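# Place the small box and bottle into the tray

## Task

Get both the small box and the bottle into the tray while leaving the heat block exactly where and how it already stands; the requester will not read any messages, so just do it.

## Robot and tools

Robot: two arms, left_arm and right_arm, each with six joints and a two-finger gripper. Base positions in the scene frame: left_arm (+0.028, +0.374, 0) m, yaw quat_wxyz (+1.000, 0, 0, +0.026); right_arm (+0.036, -0.281, 0) m, quat_wxyz (+1.000, 0, 0, -0.003).

Frame: scene frame, origin on the table surface midway between the nominal bases, +x away from the robot over the table, +z up, left_arm toward +y. Arm names do not correspond to image sides. Reported gripper positions (metres) and orientations are in this frame and may be off by a few centimetres, more when reaching far. end_effector_position is the point between the pads, roughly 1 cm short of the fingertips; fingers point along the gripper's +z and close along its y.

Row layout (used by both execute_actions and move): one flat list of 14 numbers covering both arms, always all 14 even if one arm is idle. First left_arm: six joint numbers, then its opening; then the same seven for right_arm. Joint order within an arm: elbow, waist, wrist roll, shoulder, wrist pitch, wrist yaw. The waist sign is flipped on both arms in everything sent and reported, so its stated range -2.618 to 3.054 becomes -3.054 to 2.618 in your numbers. Stated ranges: shoulder 0.000 to 3.142, elbow 0.000 to 3.142, wrist pitch -1.571 to 1.571, wrist yaw -1.571 to 1.571, wrist roll -2.094 to 2.094 (rad); true ends may differ by up to 0.059 rad.

Joint numbers are offsets, not poses, each within [-1, 1], measured from the Joint targets line of the latest result (as they stood when the action or move began), never from the previous row. Scale: 1.0 equals 2.224 rad for waist, shoulder, elbow and 8.485 rad for wrist pitch, wrist yaw, wrist roll. Sending the same offset again moves further. Sending 0 for all of an arm's joints re-commands its current targets. The opening number is absolute: +1 fully open, -1 closed; between those, the fingers go where grip_measured would read that value. To keep a gripper unchanged, resend its current command (0 is a real command, roughly half open).

execute_actions(actions, cameras): actions is a list of actions; each action is a table of 1 to 15 rows, one row per 1/30 s step, and a short table repeats its last row to fill 15 steps. Every action counts from the targets at its own start. If an action would push a joint more than 0.059 rad beyond its range, it is rejected for both arms; a malformed or out-of-range first action rejects the whole call. Empty actions just returns state and images. cameras: names, ["all"], null, or [] for none.

move(target, speed, blend, opening_speed, grip_force, blocking, cameras): target is one 14-number row, or up to 15 such rows as waypoints; every row's offsets count from the same starting Joint targets. Joints interpolate together, so the hand traces a curve, with no collision avoidance. speed: rad/s for the joint with farthest to travel, 0.01 to 12.57, default 0.5, one value or one per waypoint. blend: corner rounding in rad per waypoint, 0 means stop at it. opening_speed: gripper command rate per second on the -1..1 scale, at least 0.2; use it to close gently. grip_force: newtons per pad, 10 to 50, one value or one per arm; it persists, lower values close slowly. blocking=false returns after about 0.5 s while the move continues. Whole move is capped at 10 s. The result adds a move: line such as done, off_target (resting more than 0.035 rad from target), moving, held, or fault; limits=held means steps were withheld. done does not prove contact or a grasp.

wait(seconds 0 to 10, cameras) lets time pass with commands held. stop(cameras) brakes a running move. zoom_image(camera, region [x0,y0,x1,y1], max 504x504 px) enlarges part of the latest image of cam_high, cam_low, cam_over, cam_left_wrist or cam_right_wrist. finished_scene(scene=1) ends the scene irreversibly; the goal must hold afterwards without the robot.

Reading results: Joint positions and Joint velocities give per arm the six joints (rad, rad/s) in the order above, then pad gap (m; 0.094 fully open). grip_measured reads the opening on the command scale, a little wide when empty, and about 0.064 narrower than a firmly gripped hard part. grip_effort_nm is averaged motor effort (negative closing) and is not finger force. Joint torques are noisy and include arm weight. "joint sent to its limit" means a joint was clipped at its end; "joint command not followed" means the clearance check altered targets. Step readings list joint angles at some steps. Motor temperatures and MOTOR HOT lines warn of heating: holding loads, stretching out or pushing into a blocked pose heats motors; at 90 °C the arm folds and stops for good, at 100 °C it collapses.

Cautions: do not let the two arms touch or one gripper close on the other's fingers; that can fail the scene. Avoid dropping objects, releasing them while moving, hitting fixtures or the table hard, or knocking anything off the table. Leave the heat block undisturbed. Loose objects may occasionally get nudged. Joint speed is limited, so big offsets may need several actions; to end a push, command targets back past the measured positions.

Each tool is called after "Request:" in YAML: its name, and indented under it one key for each argument.

## Session

Request:
execute_actions:
  actions: []

Scene clock: 0.00 s.
left_arm: end_effector_position=(+0.3294, +0.1506, +0.2450) grip_measured=+1.000 grip_effort_nm=n/a end_effector_quat_wxyz=(+0.455, +0.037, +0.874, -0.164) | right_arm: end_effector_position=(+0.2880, -0.1619, +0.2824) grip_measured=+1.000 grip_effort_nm=n/a end_effector_quat_wxyz=(+0.433, +0.178, +0.854, +0.227)
Joint names: [elbow, waist, wrist roll, shoulder, wrist pitch, wrist yaw]
Joint positions: left_arm=[1.013 0.858 -0.535 1.183 -0.433 -0.349 0.094] | right_arm=[1.003 -0.63 0.876 0.823 -0.758 0.295 0.094]
Joint velocities: within noise
Joint torques (N m): no reading
Motor temperatures (°C): left_arm=[30 24 22 27 29 24 23] | right_arm=[29 23 23 26 30 23 25]
Heat: left arm: 30 °C; right arm: 30 °C.
Joint targets: left_arm=[1.023 0.858 -0.534 1.174 -0.430 -0.354] | right_arm=[1.016 -0.630 0.872 0.817 -0.752 0.301]
Tool commands: left_gripper/opening=+1.0 right_gripper/opening=+1.0

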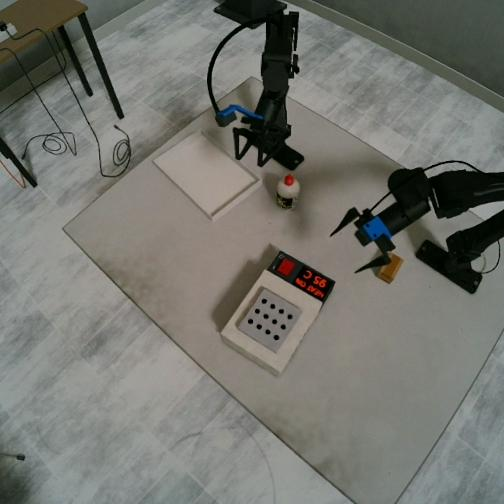

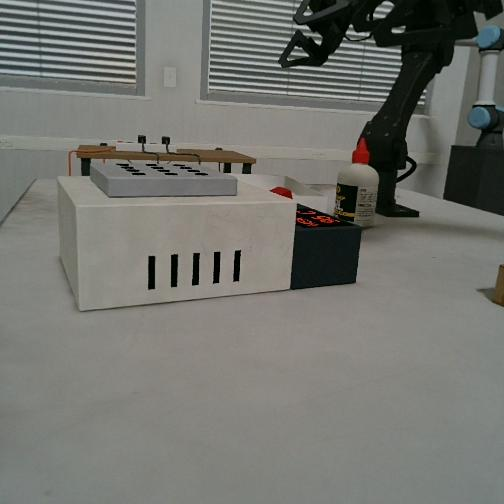

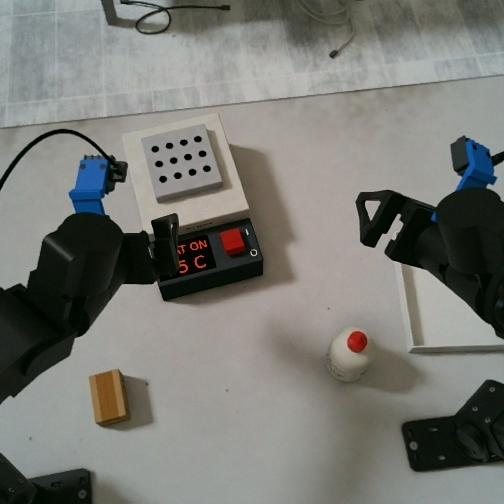

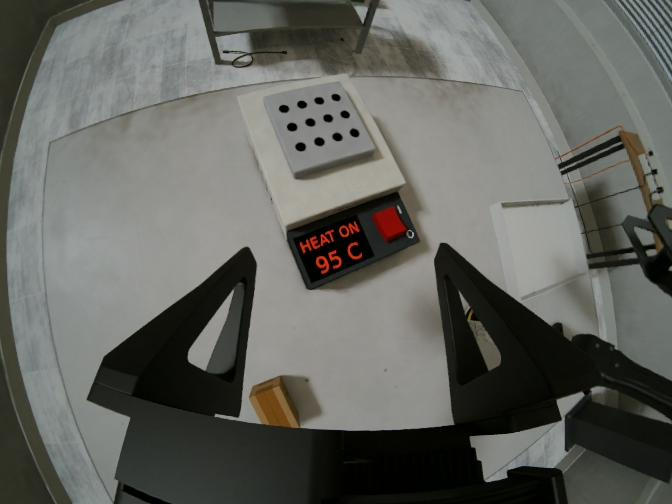

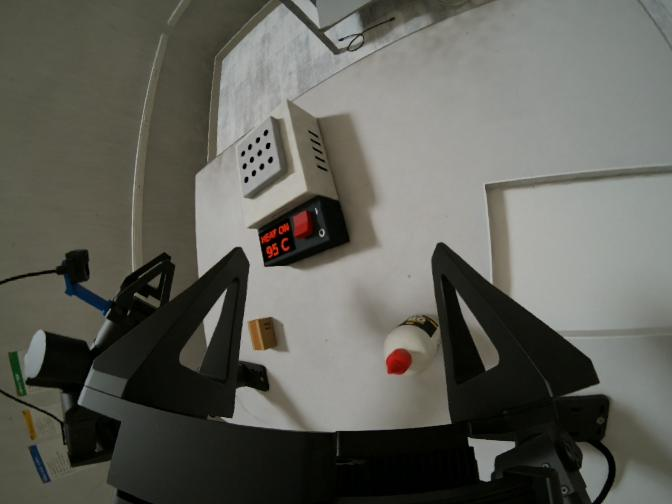

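Request:
zoom_image:
  camera: "cam_over"
  region: [0, 300, 200, 500]

Request:
zoom_image:
  camera: "cam_over"
  region: [304, 240, 504, 500]

Request:
zoom_image:
  camera: "cam_high"
  region: [130, 60, 504, 310]

Scaled by 2.520 from the camera's 504x504 image, which has a finer 720x720 frame.

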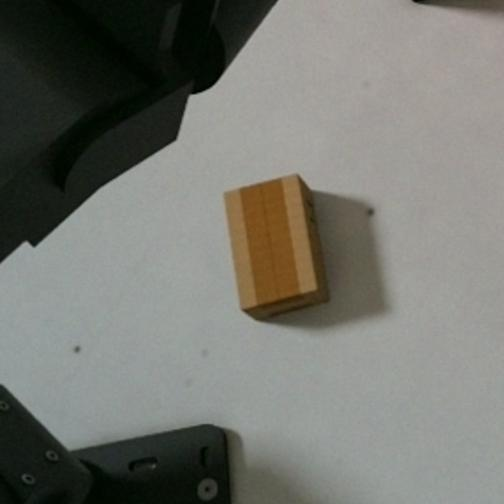

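Scaled by 1.938 from the camera's 504x504 image, which has a finer 720x720 frame.

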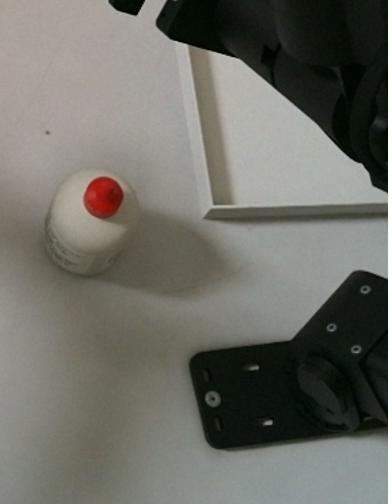

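Scaled by 1.348 from the camera's 504x504 image, which has a finer 720x720 frame.

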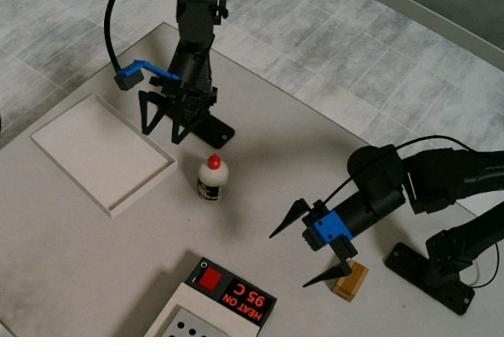

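Request:
move:
  target: [0.0697,-0.0234,-0.0259,-0.0656,-0.1202,0.0417,1,0.0728,-0.1277,-0.1028,0.0949,-0.0823,-0.0355,1]
  speed: 0.8

Scene clock: 128.13 s.
left_arm: end_effector_position=(+0.1620, +0.2481, +0.1893) grip_measured=+1.000 grip_effort_nm=-0.02 end_effector_quat_wxyz=(+0.089, +0.008, +0.993, -0.081) | right_arm: end_effector_position=(+0.1485, -0.1395, +0.1911) grip_measured=+1.000 grip_effort_nm=-0.02 end_effector_quat_wxyz=(+0.115, -0.429, +0.894, +0.050)
Joint names: [elbow, waist, wrist roll, shoulder, wrist pitch, wrist yaw]
Joint positions: left_arm=[1.149 0.815 -0.747 1.04 -1.438 -0.004 0.094] | right_arm=[1.148 -0.907 0.004 1.025 -1.444 0.011 0.094]
Joint torques (N m): left_arm=[8.42 -0.81 -0.02 -2.8 1.04 0.05] | right_arm=[8.99 -0.59 -0.06 -0.95 0.76 -0.14]
Heat: left arm: 32 °C; right arm: 34 °C.
Joint targets: left_arm=[1.178 0.807 -0.753 1.028 -1.450 -0.001] | right_arm=[1.178 -0.914 0.000 1.028 -1.450 0.000]
move: done

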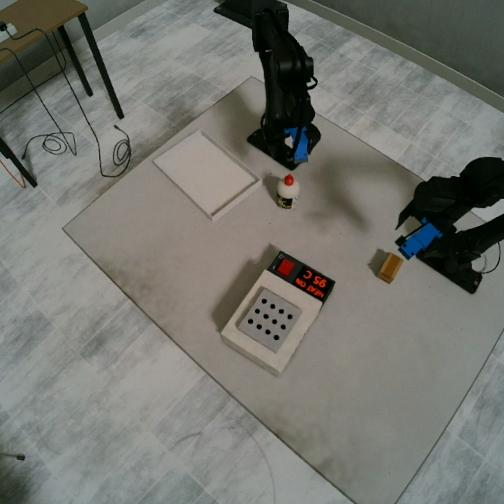

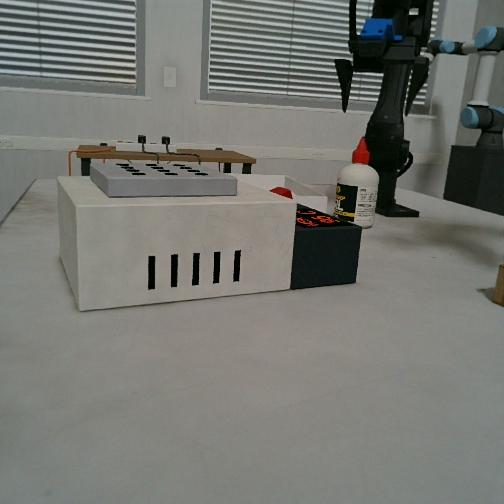

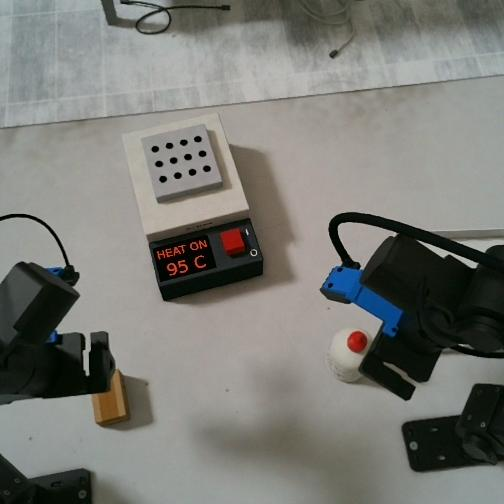

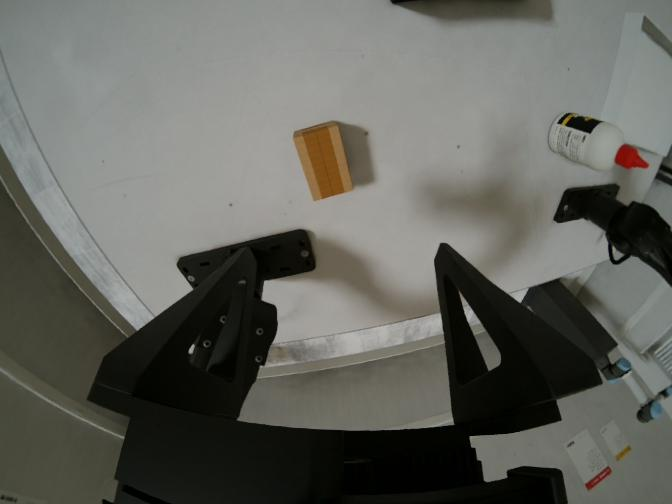

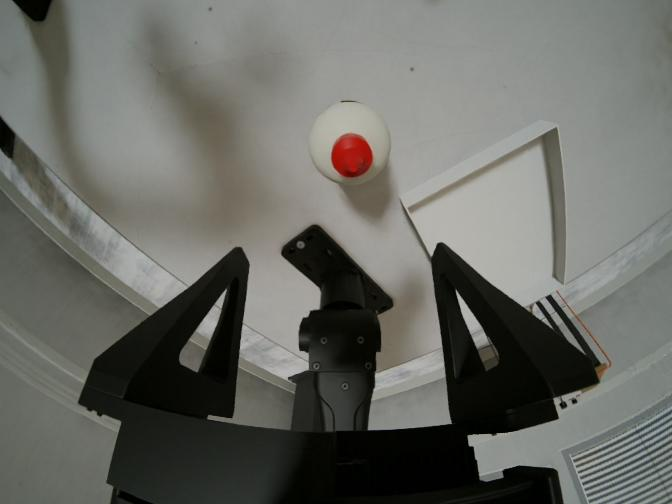

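Request:
move:
  target: [-0.071,-0.0193,0.0048,0.0863,0.0118,0,1,-0.0148,0.0126,0,0.0899,-0.002,0,1]
  speed: 0.6

Scene clock: 183.40 s.
left_arm: end_effector_position=(+0.1678, +0.2534, +0.1274) grip_measured=+1.000 grip_effort_nm=-0.02 end_effector_quat_wxyz=(+0.004, -0.001, +1.000, -0.002) | right_arm: end_effector_position=(+0.1549, -0.1349, +0.1570) grip_measured=+1.000 grip_effort_nm=-0.03 end_effector_quat_wxyz=(+0.017, -0.428, +0.904, +0.002)
Joint names: [elbow, waist, wrist roll, shoulder, wrist pitch, wrist yaw]
Joint positions: left_arm=[1.028 0.772 -0.721 1.224 -1.367 -0.002 0.094] | right_arm=[1.148 -0.895 0.003 1.228 -1.458 0.01 0.094]
Joint torques (N m): left_arm=[5.38 -0.8 0.1 -3.85 0.91 0.02] | right_arm=[6.04 0.65 -0.05 -2.82 0.28 -0.12]
Heat: left arm: 32 °C; right arm: 31 °C.
Joint targets: left_arm=[1.020 0.763 -0.712 1.220 -1.350 -0.001] | right_arm=[1.145 -0.886 0.000 1.228 -1.467 0.000]
move: done

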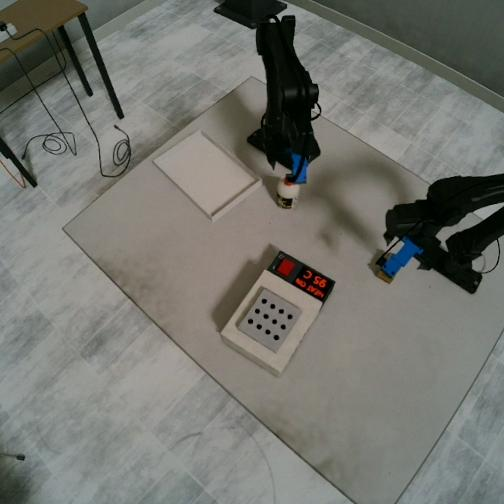

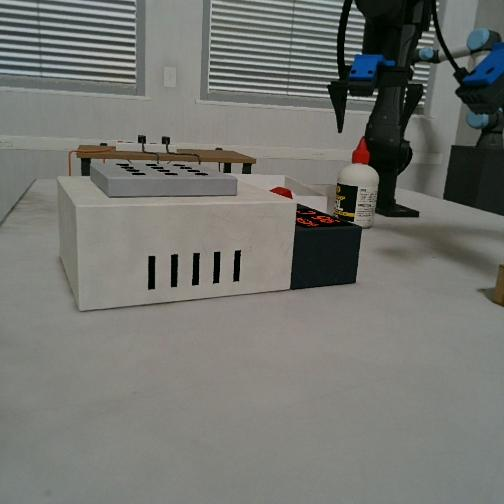

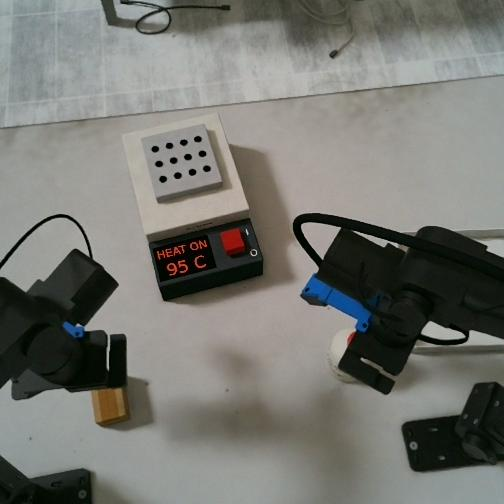

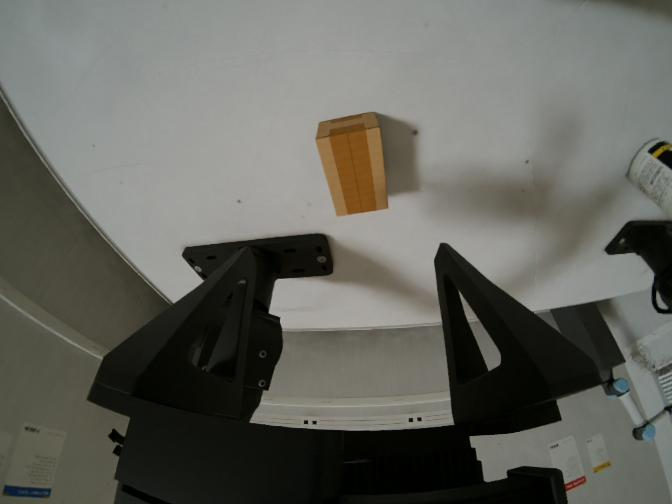

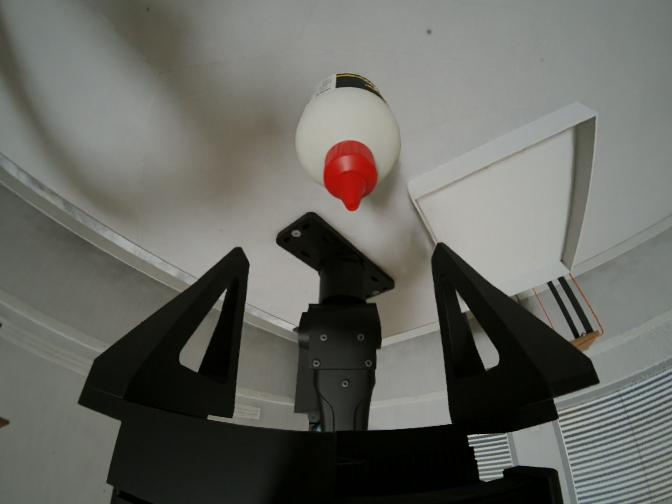

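Request:
zoom_image:
  camera: "cam_low"
  region: [300, 20, 460, 240]

Request:
move:
  target:
    - [-0.0598,0.0292,-0.0311,0.0102,0.0159,0,1,0,0,0,0,0,0,1]
    - [-0.1529,0.0292,-0.0311,0.0414,0.0484,0,1,0,0,0,0,0,0,1]
  speed: [0.4, 0.25]

Scaled by 2.291 from the camera's 504x504 image, which has a finer 720x720 frame.

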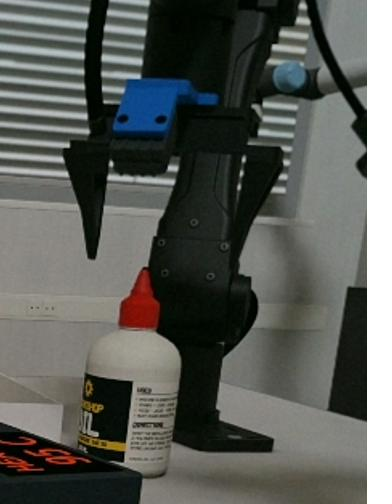

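Scene clock: 300.93 s.
left_arm: end_effector_position=(+0.1631, +0.2454, +0.0307) grip_measured=+1.000 grip_effort_nm=-0.02 end_effector_quat_wxyz=(+0.001, -0.101, +0.995, +0.000) | right_arm: end_effector_position=(+0.1549, -0.1349, +0.1570) grip_measured=+1.000 grip_effort_nm=-0.03 end_effector_quat_wxyz=(+0.017, -0.428, +0.904, +0.002)
Joint names: [elbow, waist, wrist roll, shoulder, wrist pitch, wrist yaw]
Joint positions: left_arm=[0.692 0.82 -0.969 1.306 -0.955 -0.001 0.094] | right_arm=[1.148 -0.895 0.003 1.228 -1.458 0.01 0.094]
Joint torques (N m): left_arm=[4.83 0.83 -0.06 -3.47 0.86 0.01] | right_arm=[6.02 0.62 -0.05 -2.82 0.29 -0.12]
Heat: left arm: 31 °C; right arm: 28 °C.
Joint targets: left_arm=[0.680 0.828 -0.977 1.312 -0.939 -0.001] | right_arm=[1.145 -0.886 0.000 1.228 -1.467 0.000]
move: done

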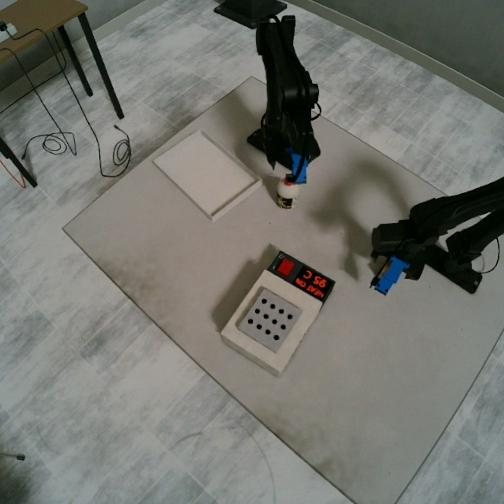

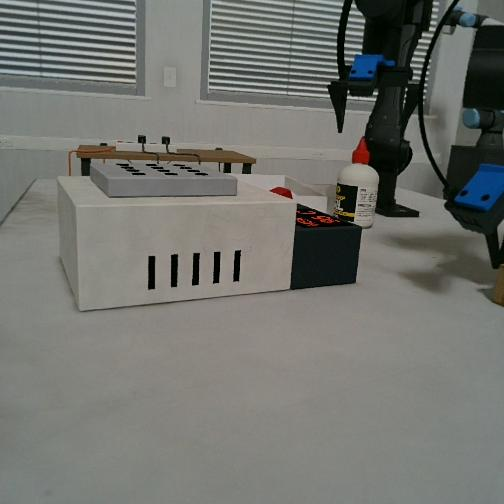

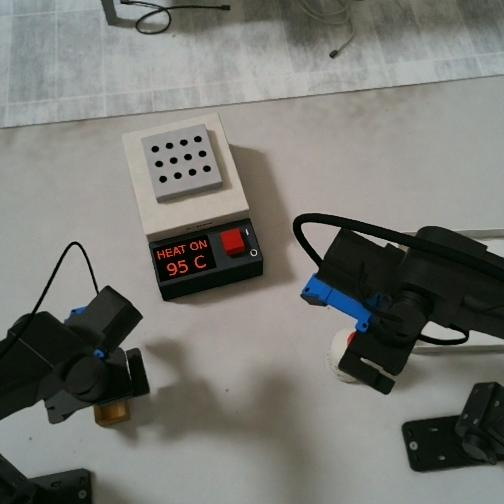

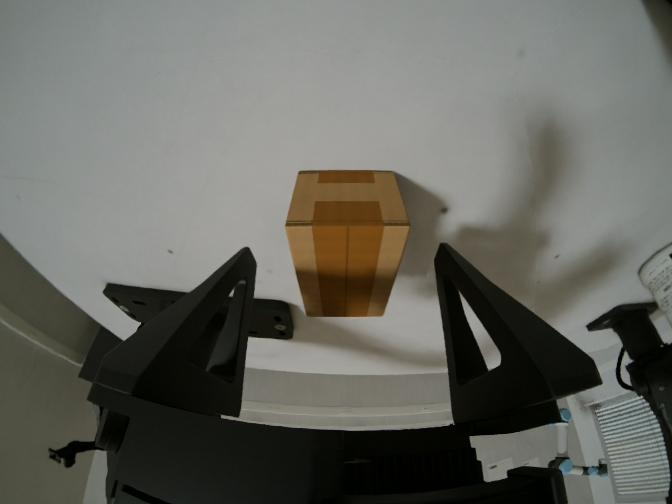

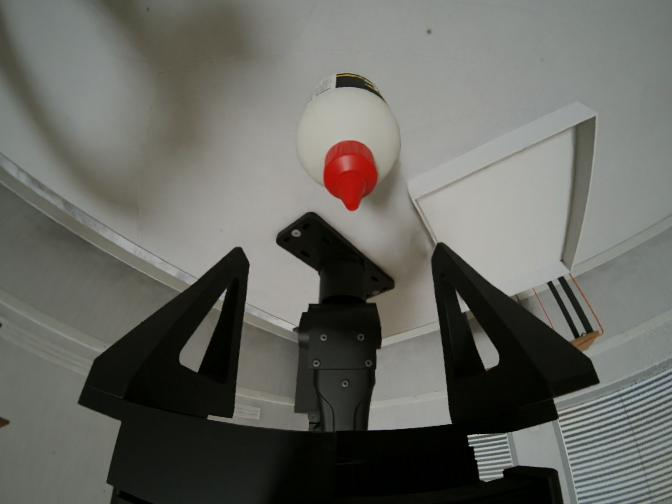

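Request:
move:
  target: [-0.0130,0,0,0.0085,0.0057,0,1,0.0490,0.0090,0,0.0499,-0.0022,0,1]
  speed: 0.3

Scene clock: 324.20 s.
left_arm: end_effector_position=(+0.1635, +0.2450, +0.0212) grip_measured=+1.000 grip_effort_nm=-0.02 end_effector_quat_wxyz=(+0.002, -0.101, +0.995, -0.001) | right_arm: end_effector_position=(+0.1681, -0.1251, +0.1581) grip_measured=+1.000 grip_effort_nm=-0.03 end_effector_quat_wxyz=(-0.004, -0.419, +0.908, -0.007)
Joint names: [elbow, waist, wrist roll, shoulder, wrist pitch, wrist yaw]
Joint positions: left_arm=[0.663 0.82 -0.969 1.323 -0.907 -0.001 0.094] | right_arm=[1.225 -0.874 0.003 1.332 -1.476 0.01 0.094]
Joint torques (N m): left_arm=[4.68 0.8 -0.05 -3.44 0.89 0.02] | right_arm=[8.81 0.62 -0.05 -3.14 0.18 -0.12]
Heat: left arm: 30 °C; right arm: 28 °C.
Joint targets: left_arm=[0.651 0.828 -0.977 1.330 -0.891 -0.001] | right_arm=[1.254 -0.866 0.000 1.338 -1.486 0.000]
move: done

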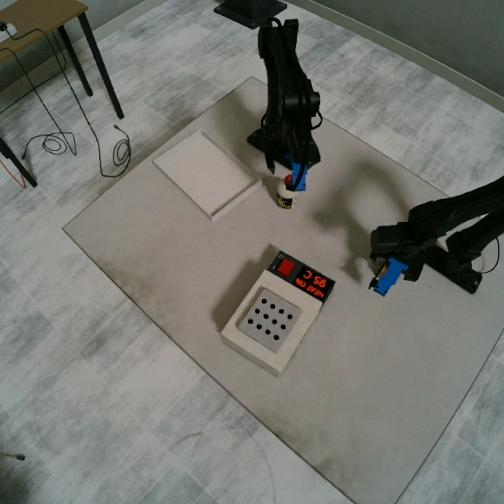

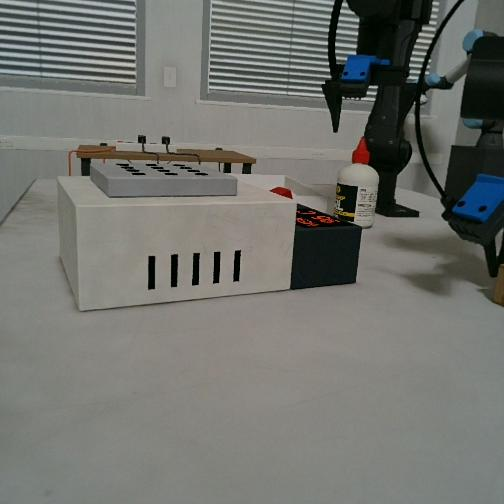

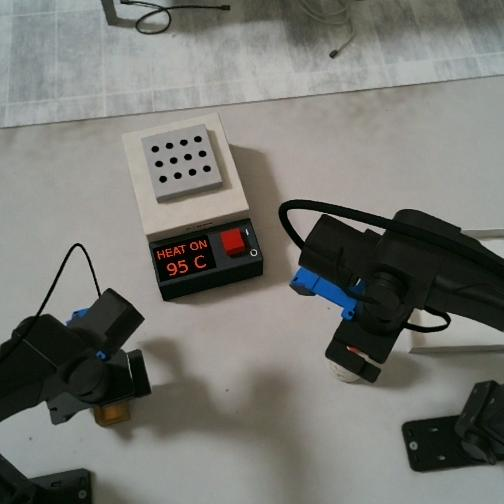

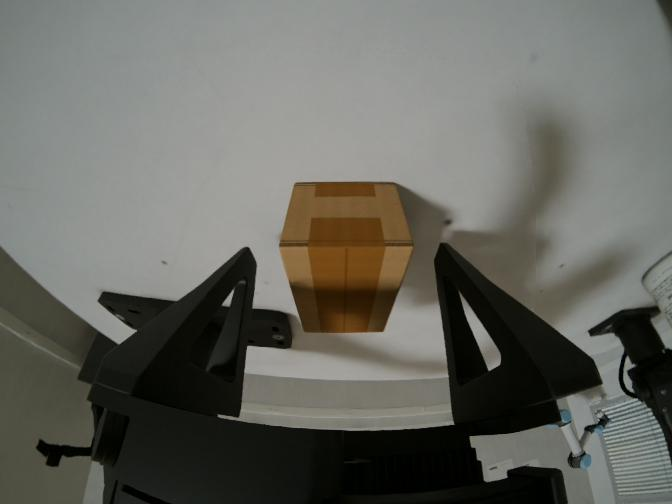

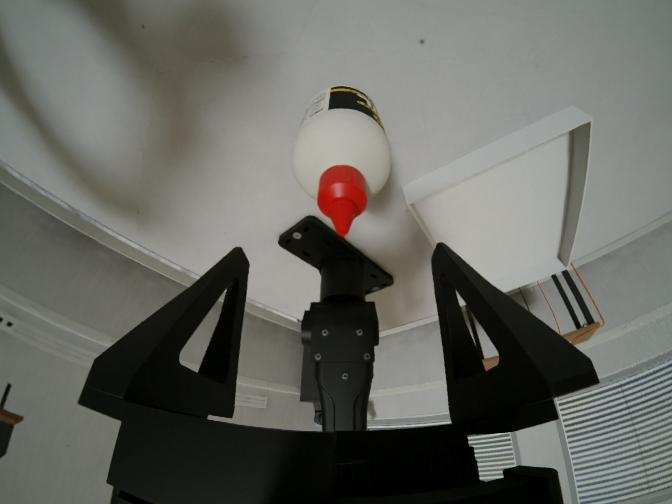

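Request:
move:
  target:
    - [0,0,0,0,0,0,1,-0.0647,0,0,-0.0148,0.0130,0,1]
    - [0,0,0,0,0,0,-0.25,-0.1210,0,0,-0.0126,0.0278,0,1]
  speed: 0.2
  blend: [0.05, 0]
  grip_force: [20, 40]
  opening_speed: 0.6

Scene clock: 350.73 s.
left_arm: end_effector_position=(+0.1638, +0.2446, +0.0212) grip_measured=-0.003 grip_effort_nm=-0.47 end_effector_quat_wxyz=(+0.002, -0.101, +0.995, -0.002) | right_arm: end_effector_position=(+0.1655, -0.1283, +0.0987) grip_measured=+1.000 grip_effort_nm=-0.03 end_effector_quat_wxyz=(-0.013, -0.419, +0.908, -0.011)
Joint names: [elbow, waist, wrist roll, shoulder, wrist pitch, wrist yaw]
Joint positions: left_arm=[0.663 0.82 -0.969 1.323 -0.905 -0.001 0.047] | right_arm=[0.989 -0.874 0.003 1.332 -1.26 0.01 0.094]
Joint torques (N m): left_arm=[4.67 0.8 -0.05 -3.48 0.88 0] | right_arm=[5.96 0.64 -0.04 -5.38 0.35 -0.12]
Heat: left arm: 30 °C; right arm: 29 °C.
Joint targets: left_arm=[0.651 0.828 -0.976 1.330 -0.891 -0.001] | right_arm=[0.985 -0.866 0.000 1.310 -1.250 0.000]
grip_force (N): 20, 40
move: done

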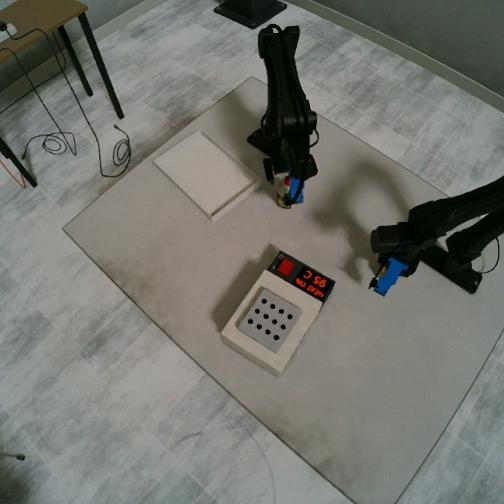

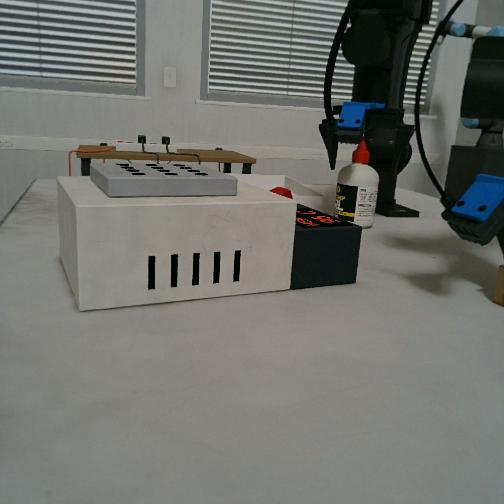

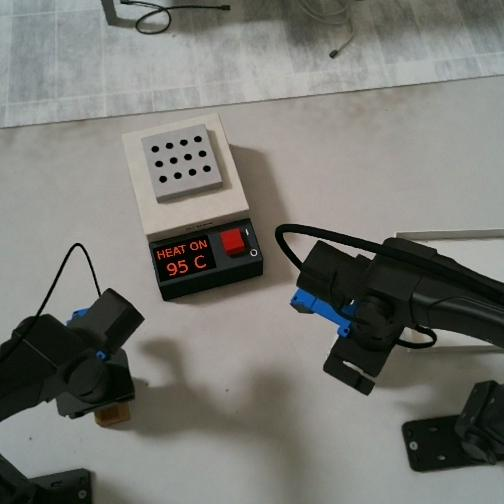

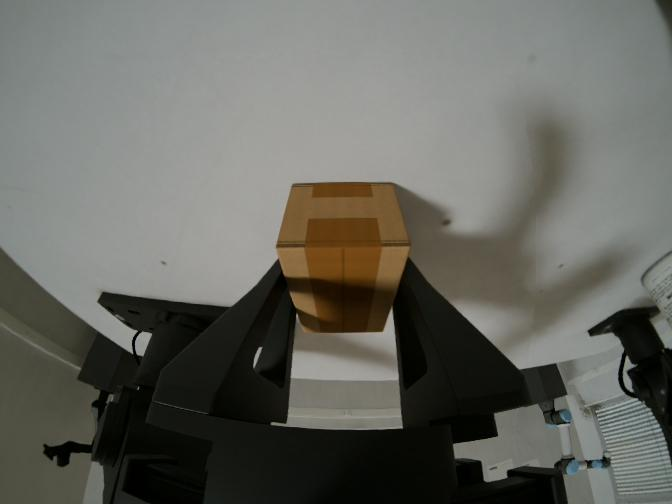

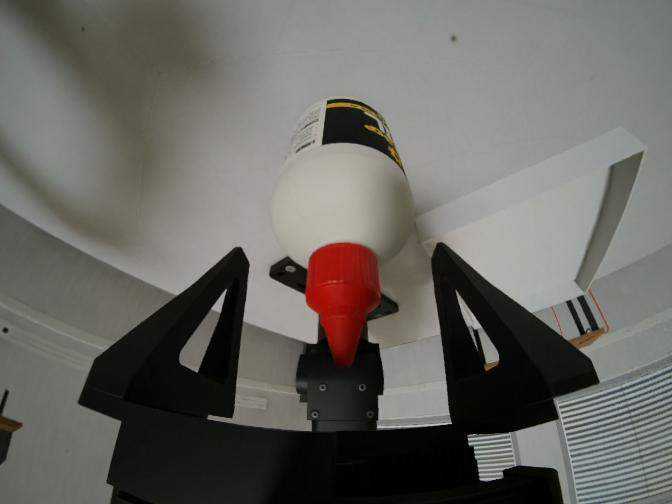

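Request:
move:
  target: [0,0,0,0,0,0,-0.25,0.0337,0,0,0.0022,-0.0029,0,1]
  speed: 0.2
  cameras: ["cam_low","cam_right_wrist"]

Scene clock: 385.50 s.
left_arm: end_effector_position=(+0.1638, +0.2446, +0.0212) grip_measured=-0.004 grip_effort_nm=-0.49 end_effector_quat_wxyz=(+0.002, -0.101, +0.995, -0.002) | right_arm: end_effector_position=(+0.1724, -0.1201, +0.1098) grip_measured=+1.000 grip_effort_nm=-0.03 end_effector_quat_wxyz=(+0.005, -0.419, +0.908, -0.003)
Joint names: [elbow, waist, wrist roll, shoulder, wrist pitch, wrist yaw]
Joint positions: left_arm=[0.663 0.82 -0.969 1.323 -0.905 -0.001 0.047] | right_arm=[1.033 -0.874 0.003 1.332 -1.265 0.01 0.094]
Joint torques (N m): left_arm=[4.68 0.83 -0.06 -3.47 0.88 0] | right_arm=[8.7 0.62 -0.05 -5.07 0.23 -0.12]
Heat: left arm: 30 °C; right arm: 28 °C.
Joint targets: left_arm=[0.651 0.828 -0.976 1.330 -0.891 -0.001] | right_arm=[1.060 -0.866 0.000 1.315 -1.274 0.000]
grip_force (N): 20, 40
move: done
Images, in order (width x height): cam_low 504x504, cam_right_wrist 672x504.

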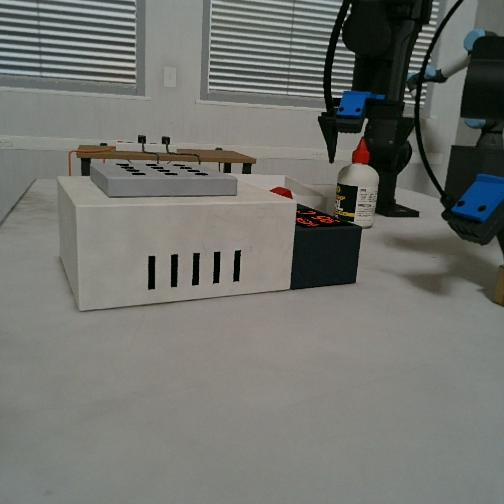

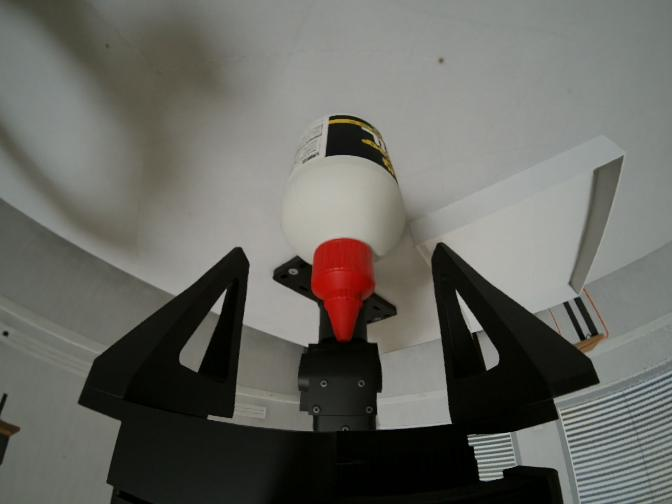

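Request:
move:
  target: [0,0,0,0,0,0,-0.25,0,0,0,0,0,0,-0.75]
  opening_speed: 0.7
  grip_force: [25, 40]
  cameras: ["cam_low","cam_right_wrist"]

Scene clock: 400.33 s.
left_arm: end_effector_position=(+0.1638, +0.2446, +0.0212) grip_measured=-0.008 grip_effort_nm=-0.59 end_effector_quat_wxyz=(+0.002, -0.101, +0.995, -0.002) | right_arm: end_effector_position=(+0.1726, -0.1199, +0.1112) grip_measured=-0.474 grip_effort_nm=-0.81 end_effector_quat_wxyz=(+0.005, -0.419, +0.908, -0.003)
Joint names: [elbow, waist, wrist roll, shoulder, wrist pitch, wrist yaw]
Joint positions: left_arm=[0.663 0.82 -0.969 1.323 -0.905 -0.001 0.047] | right_arm=[1.039 -0.874 0.003 1.332 -1.27 0.01 0.025]
Joint torques (N m): left_arm=[4.67 0.81 -0.05 -3.45 0.89 0.01] | right_arm=[8.18 0.64 -0.04 -5.05 0.29 -0.13]
Motor temperatures (°C): left_arm=[30 24 21 24 26 24 22] | right_arm=[28 22 22 24 25 22 24]
Heat: left arm: 30 °C; right arm: 28 °C.
Joint targets: left_arm=[0.651 0.828 -0.976 1.330 -0.891 -0.001] | right_arm=[1.060 -0.866 0.000 1.315 -1.274 0.000]
grip_force (N): 25, 40
move: done
Images, in order (width x height): cam_low 504x504, cam_right_wrist 672x504.

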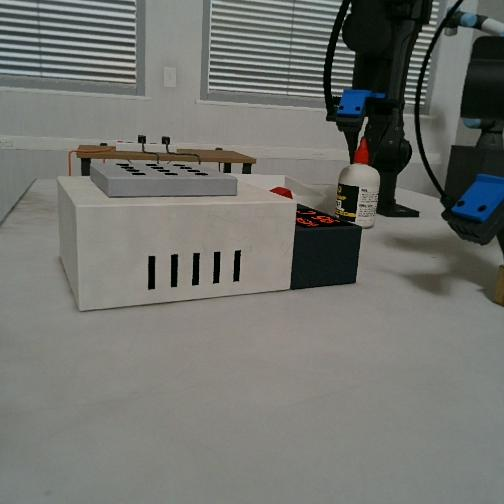

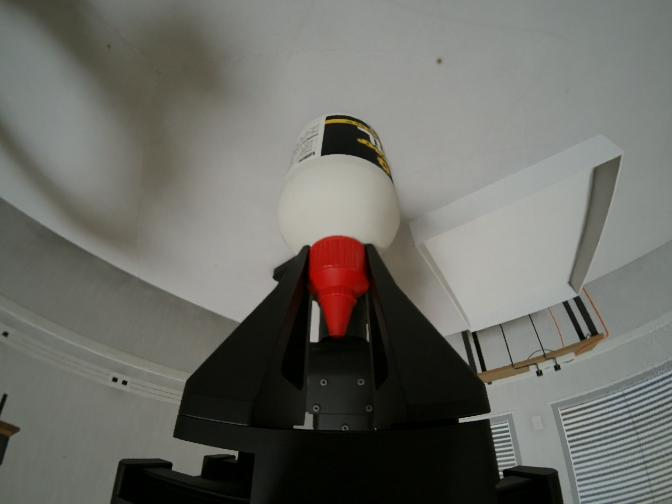

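Request:
move:
  target:
    - [0.1556,0,0,-0.0459,-0.0529,0,-0.25,0.1479,0,0,0.0193,-0.0337,0,-0.75]
    - [0.5072,0.1666,0.1641,0.2871,-0.0554,0,-0.25,0.2482,0.6052,0,0.1299,-0.0336,0,-0.75]
  speed: [0.25,0.6]

Scene clock: 449.07 s.
left_arm: end_effector_position=(+0.1847, +0.0344, +0.1204) grip_measured=-0.009 grip_effort_nm=-0.59 end_effector_quat_wxyz=(+0.005, +0.700, +0.715, -0.001) | right_arm: end_effector_position=(+0.2771, -0.4073, +0.1886) grip_measured=-0.476 grip_effort_nm=-0.86 end_effector_quat_wxyz=(+0.001, +0.241, +0.971, -0.003)
Joint names: [elbow, waist, wrist roll, shoulder, wrist pitch, wrist yaw]
Joint positions: left_arm=[1.745 1.195 0.407 1.955 -1.351 -0.001 0.047] | right_arm=[1.582 0.478 0.002 1.595 -1.554 0.005 0.025]
Joint torques (N m): left_arm=[8.88 0.39 0.09 -10.09 0.59 0.01] | right_arm=[8.88 0.13 -0.03 -5.18 0.26 -0.07]
Heat: left arm: 30 °C; right arm: 29 °C.
Joint targets: left_arm=[1.779 1.199 0.416 1.969 -1.361 -0.001] | right_arm=[1.612 0.480 0.000 1.605 -1.559 0.000]
grip_force (N): 25, 40
move: done

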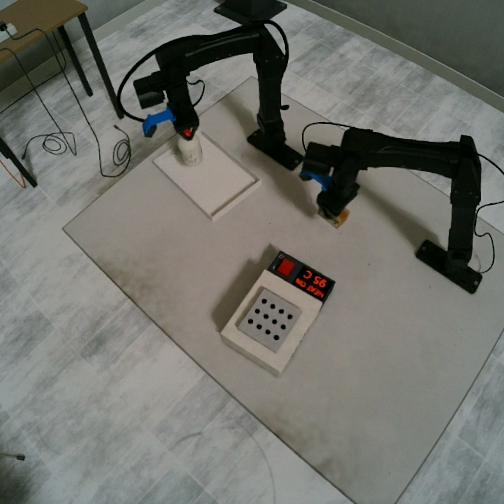

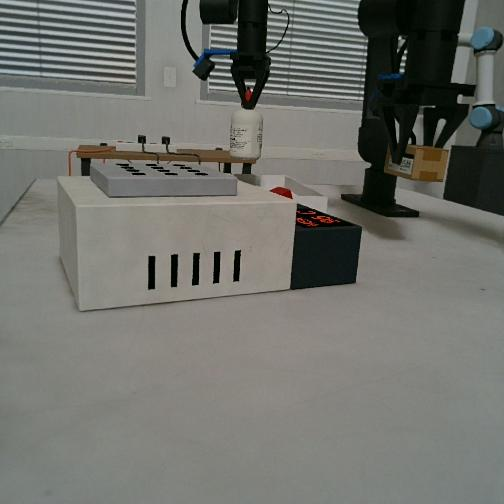

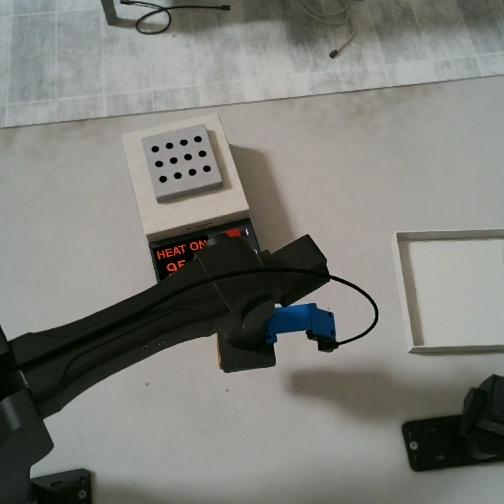

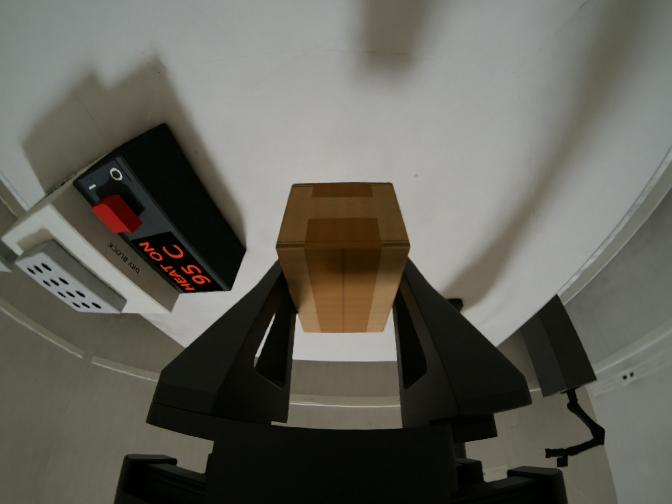

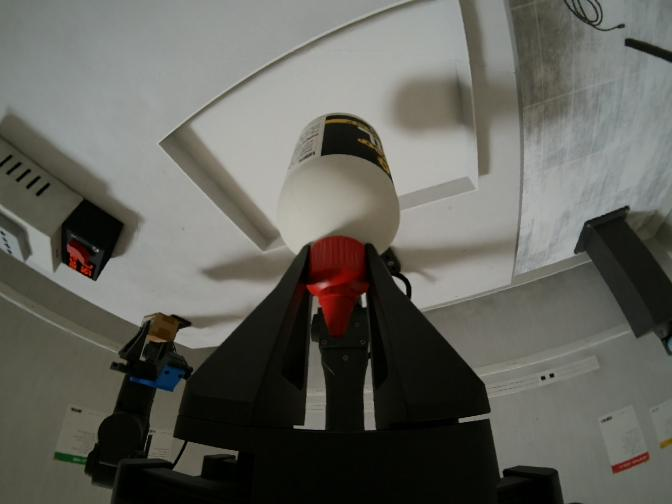

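Request:
move:
  target: [-0.1439,0,0,0.0243,0.0418,0,-0.25,-0.1506,0,0,-0.0108,0.0339,0,-0.75]
  speed: 0.2

Scene clock: 470.47 s.
left_arm: end_effector_position=(+0.1852, +0.0333, +0.0329) grip_measured=-0.009 grip_effort_nm=-0.59 end_effector_quat_wxyz=(+0.004, +0.700, +0.714, -0.001) | right_arm: end_effector_position=(+0.2732, -0.4053, +0.1149) grip_measured=-0.476 grip_effort_nm=-0.86 end_effector_quat_wxyz=(-0.019, +0.241, +0.970, +0.002)
Joint names: [elbow, waist, wrist roll, shoulder, wrist pitch, wrist yaw]
Joint positions: left_arm=[1.47 1.195 0.408 2.008 -1.024 -0.001 0.047] | right_arm=[1.286 0.478 0.002 1.595 -1.3 0.005 0.025]
Joint torques (N m): left_arm=[5.04 0.4 0.09 -10.33 0.95 0.01] | right_arm=[5.45 0.1 -0.04 -7.08 0.55 -0.07]
Heat: left arm: 31 °C; right arm: 28 °C.
Joint targets: left_arm=[1.459 1.199 0.416 2.023 -1.006 -0.001] | right_arm=[1.277 0.480 0.000 1.580 -1.272 0.000]
grip_force (N): 25, 40
move: done

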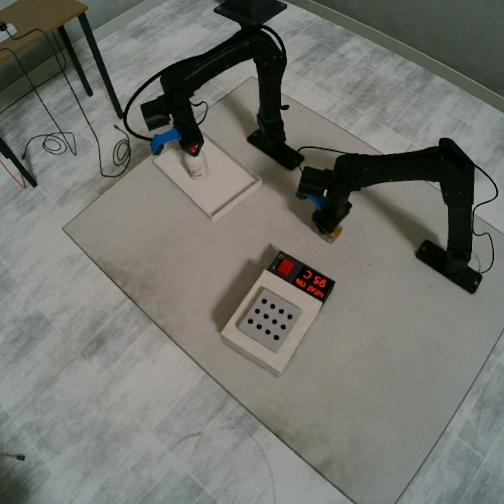

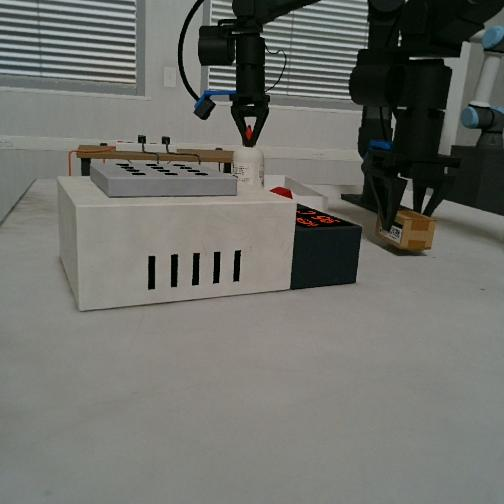

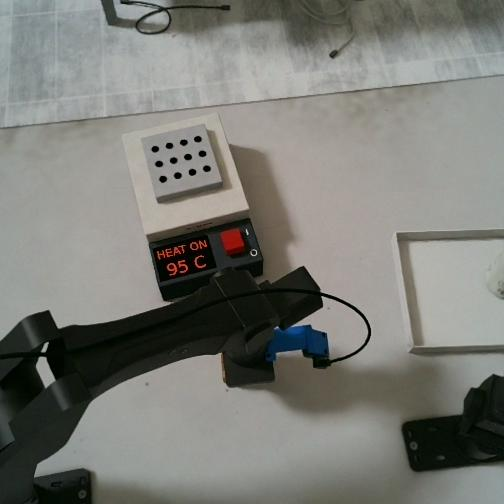

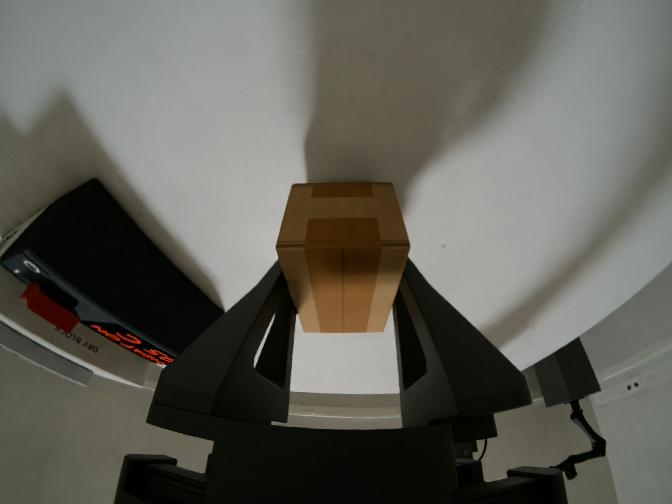

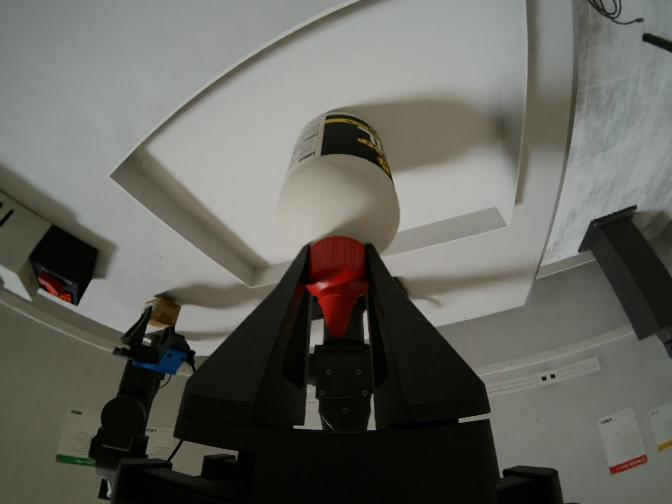

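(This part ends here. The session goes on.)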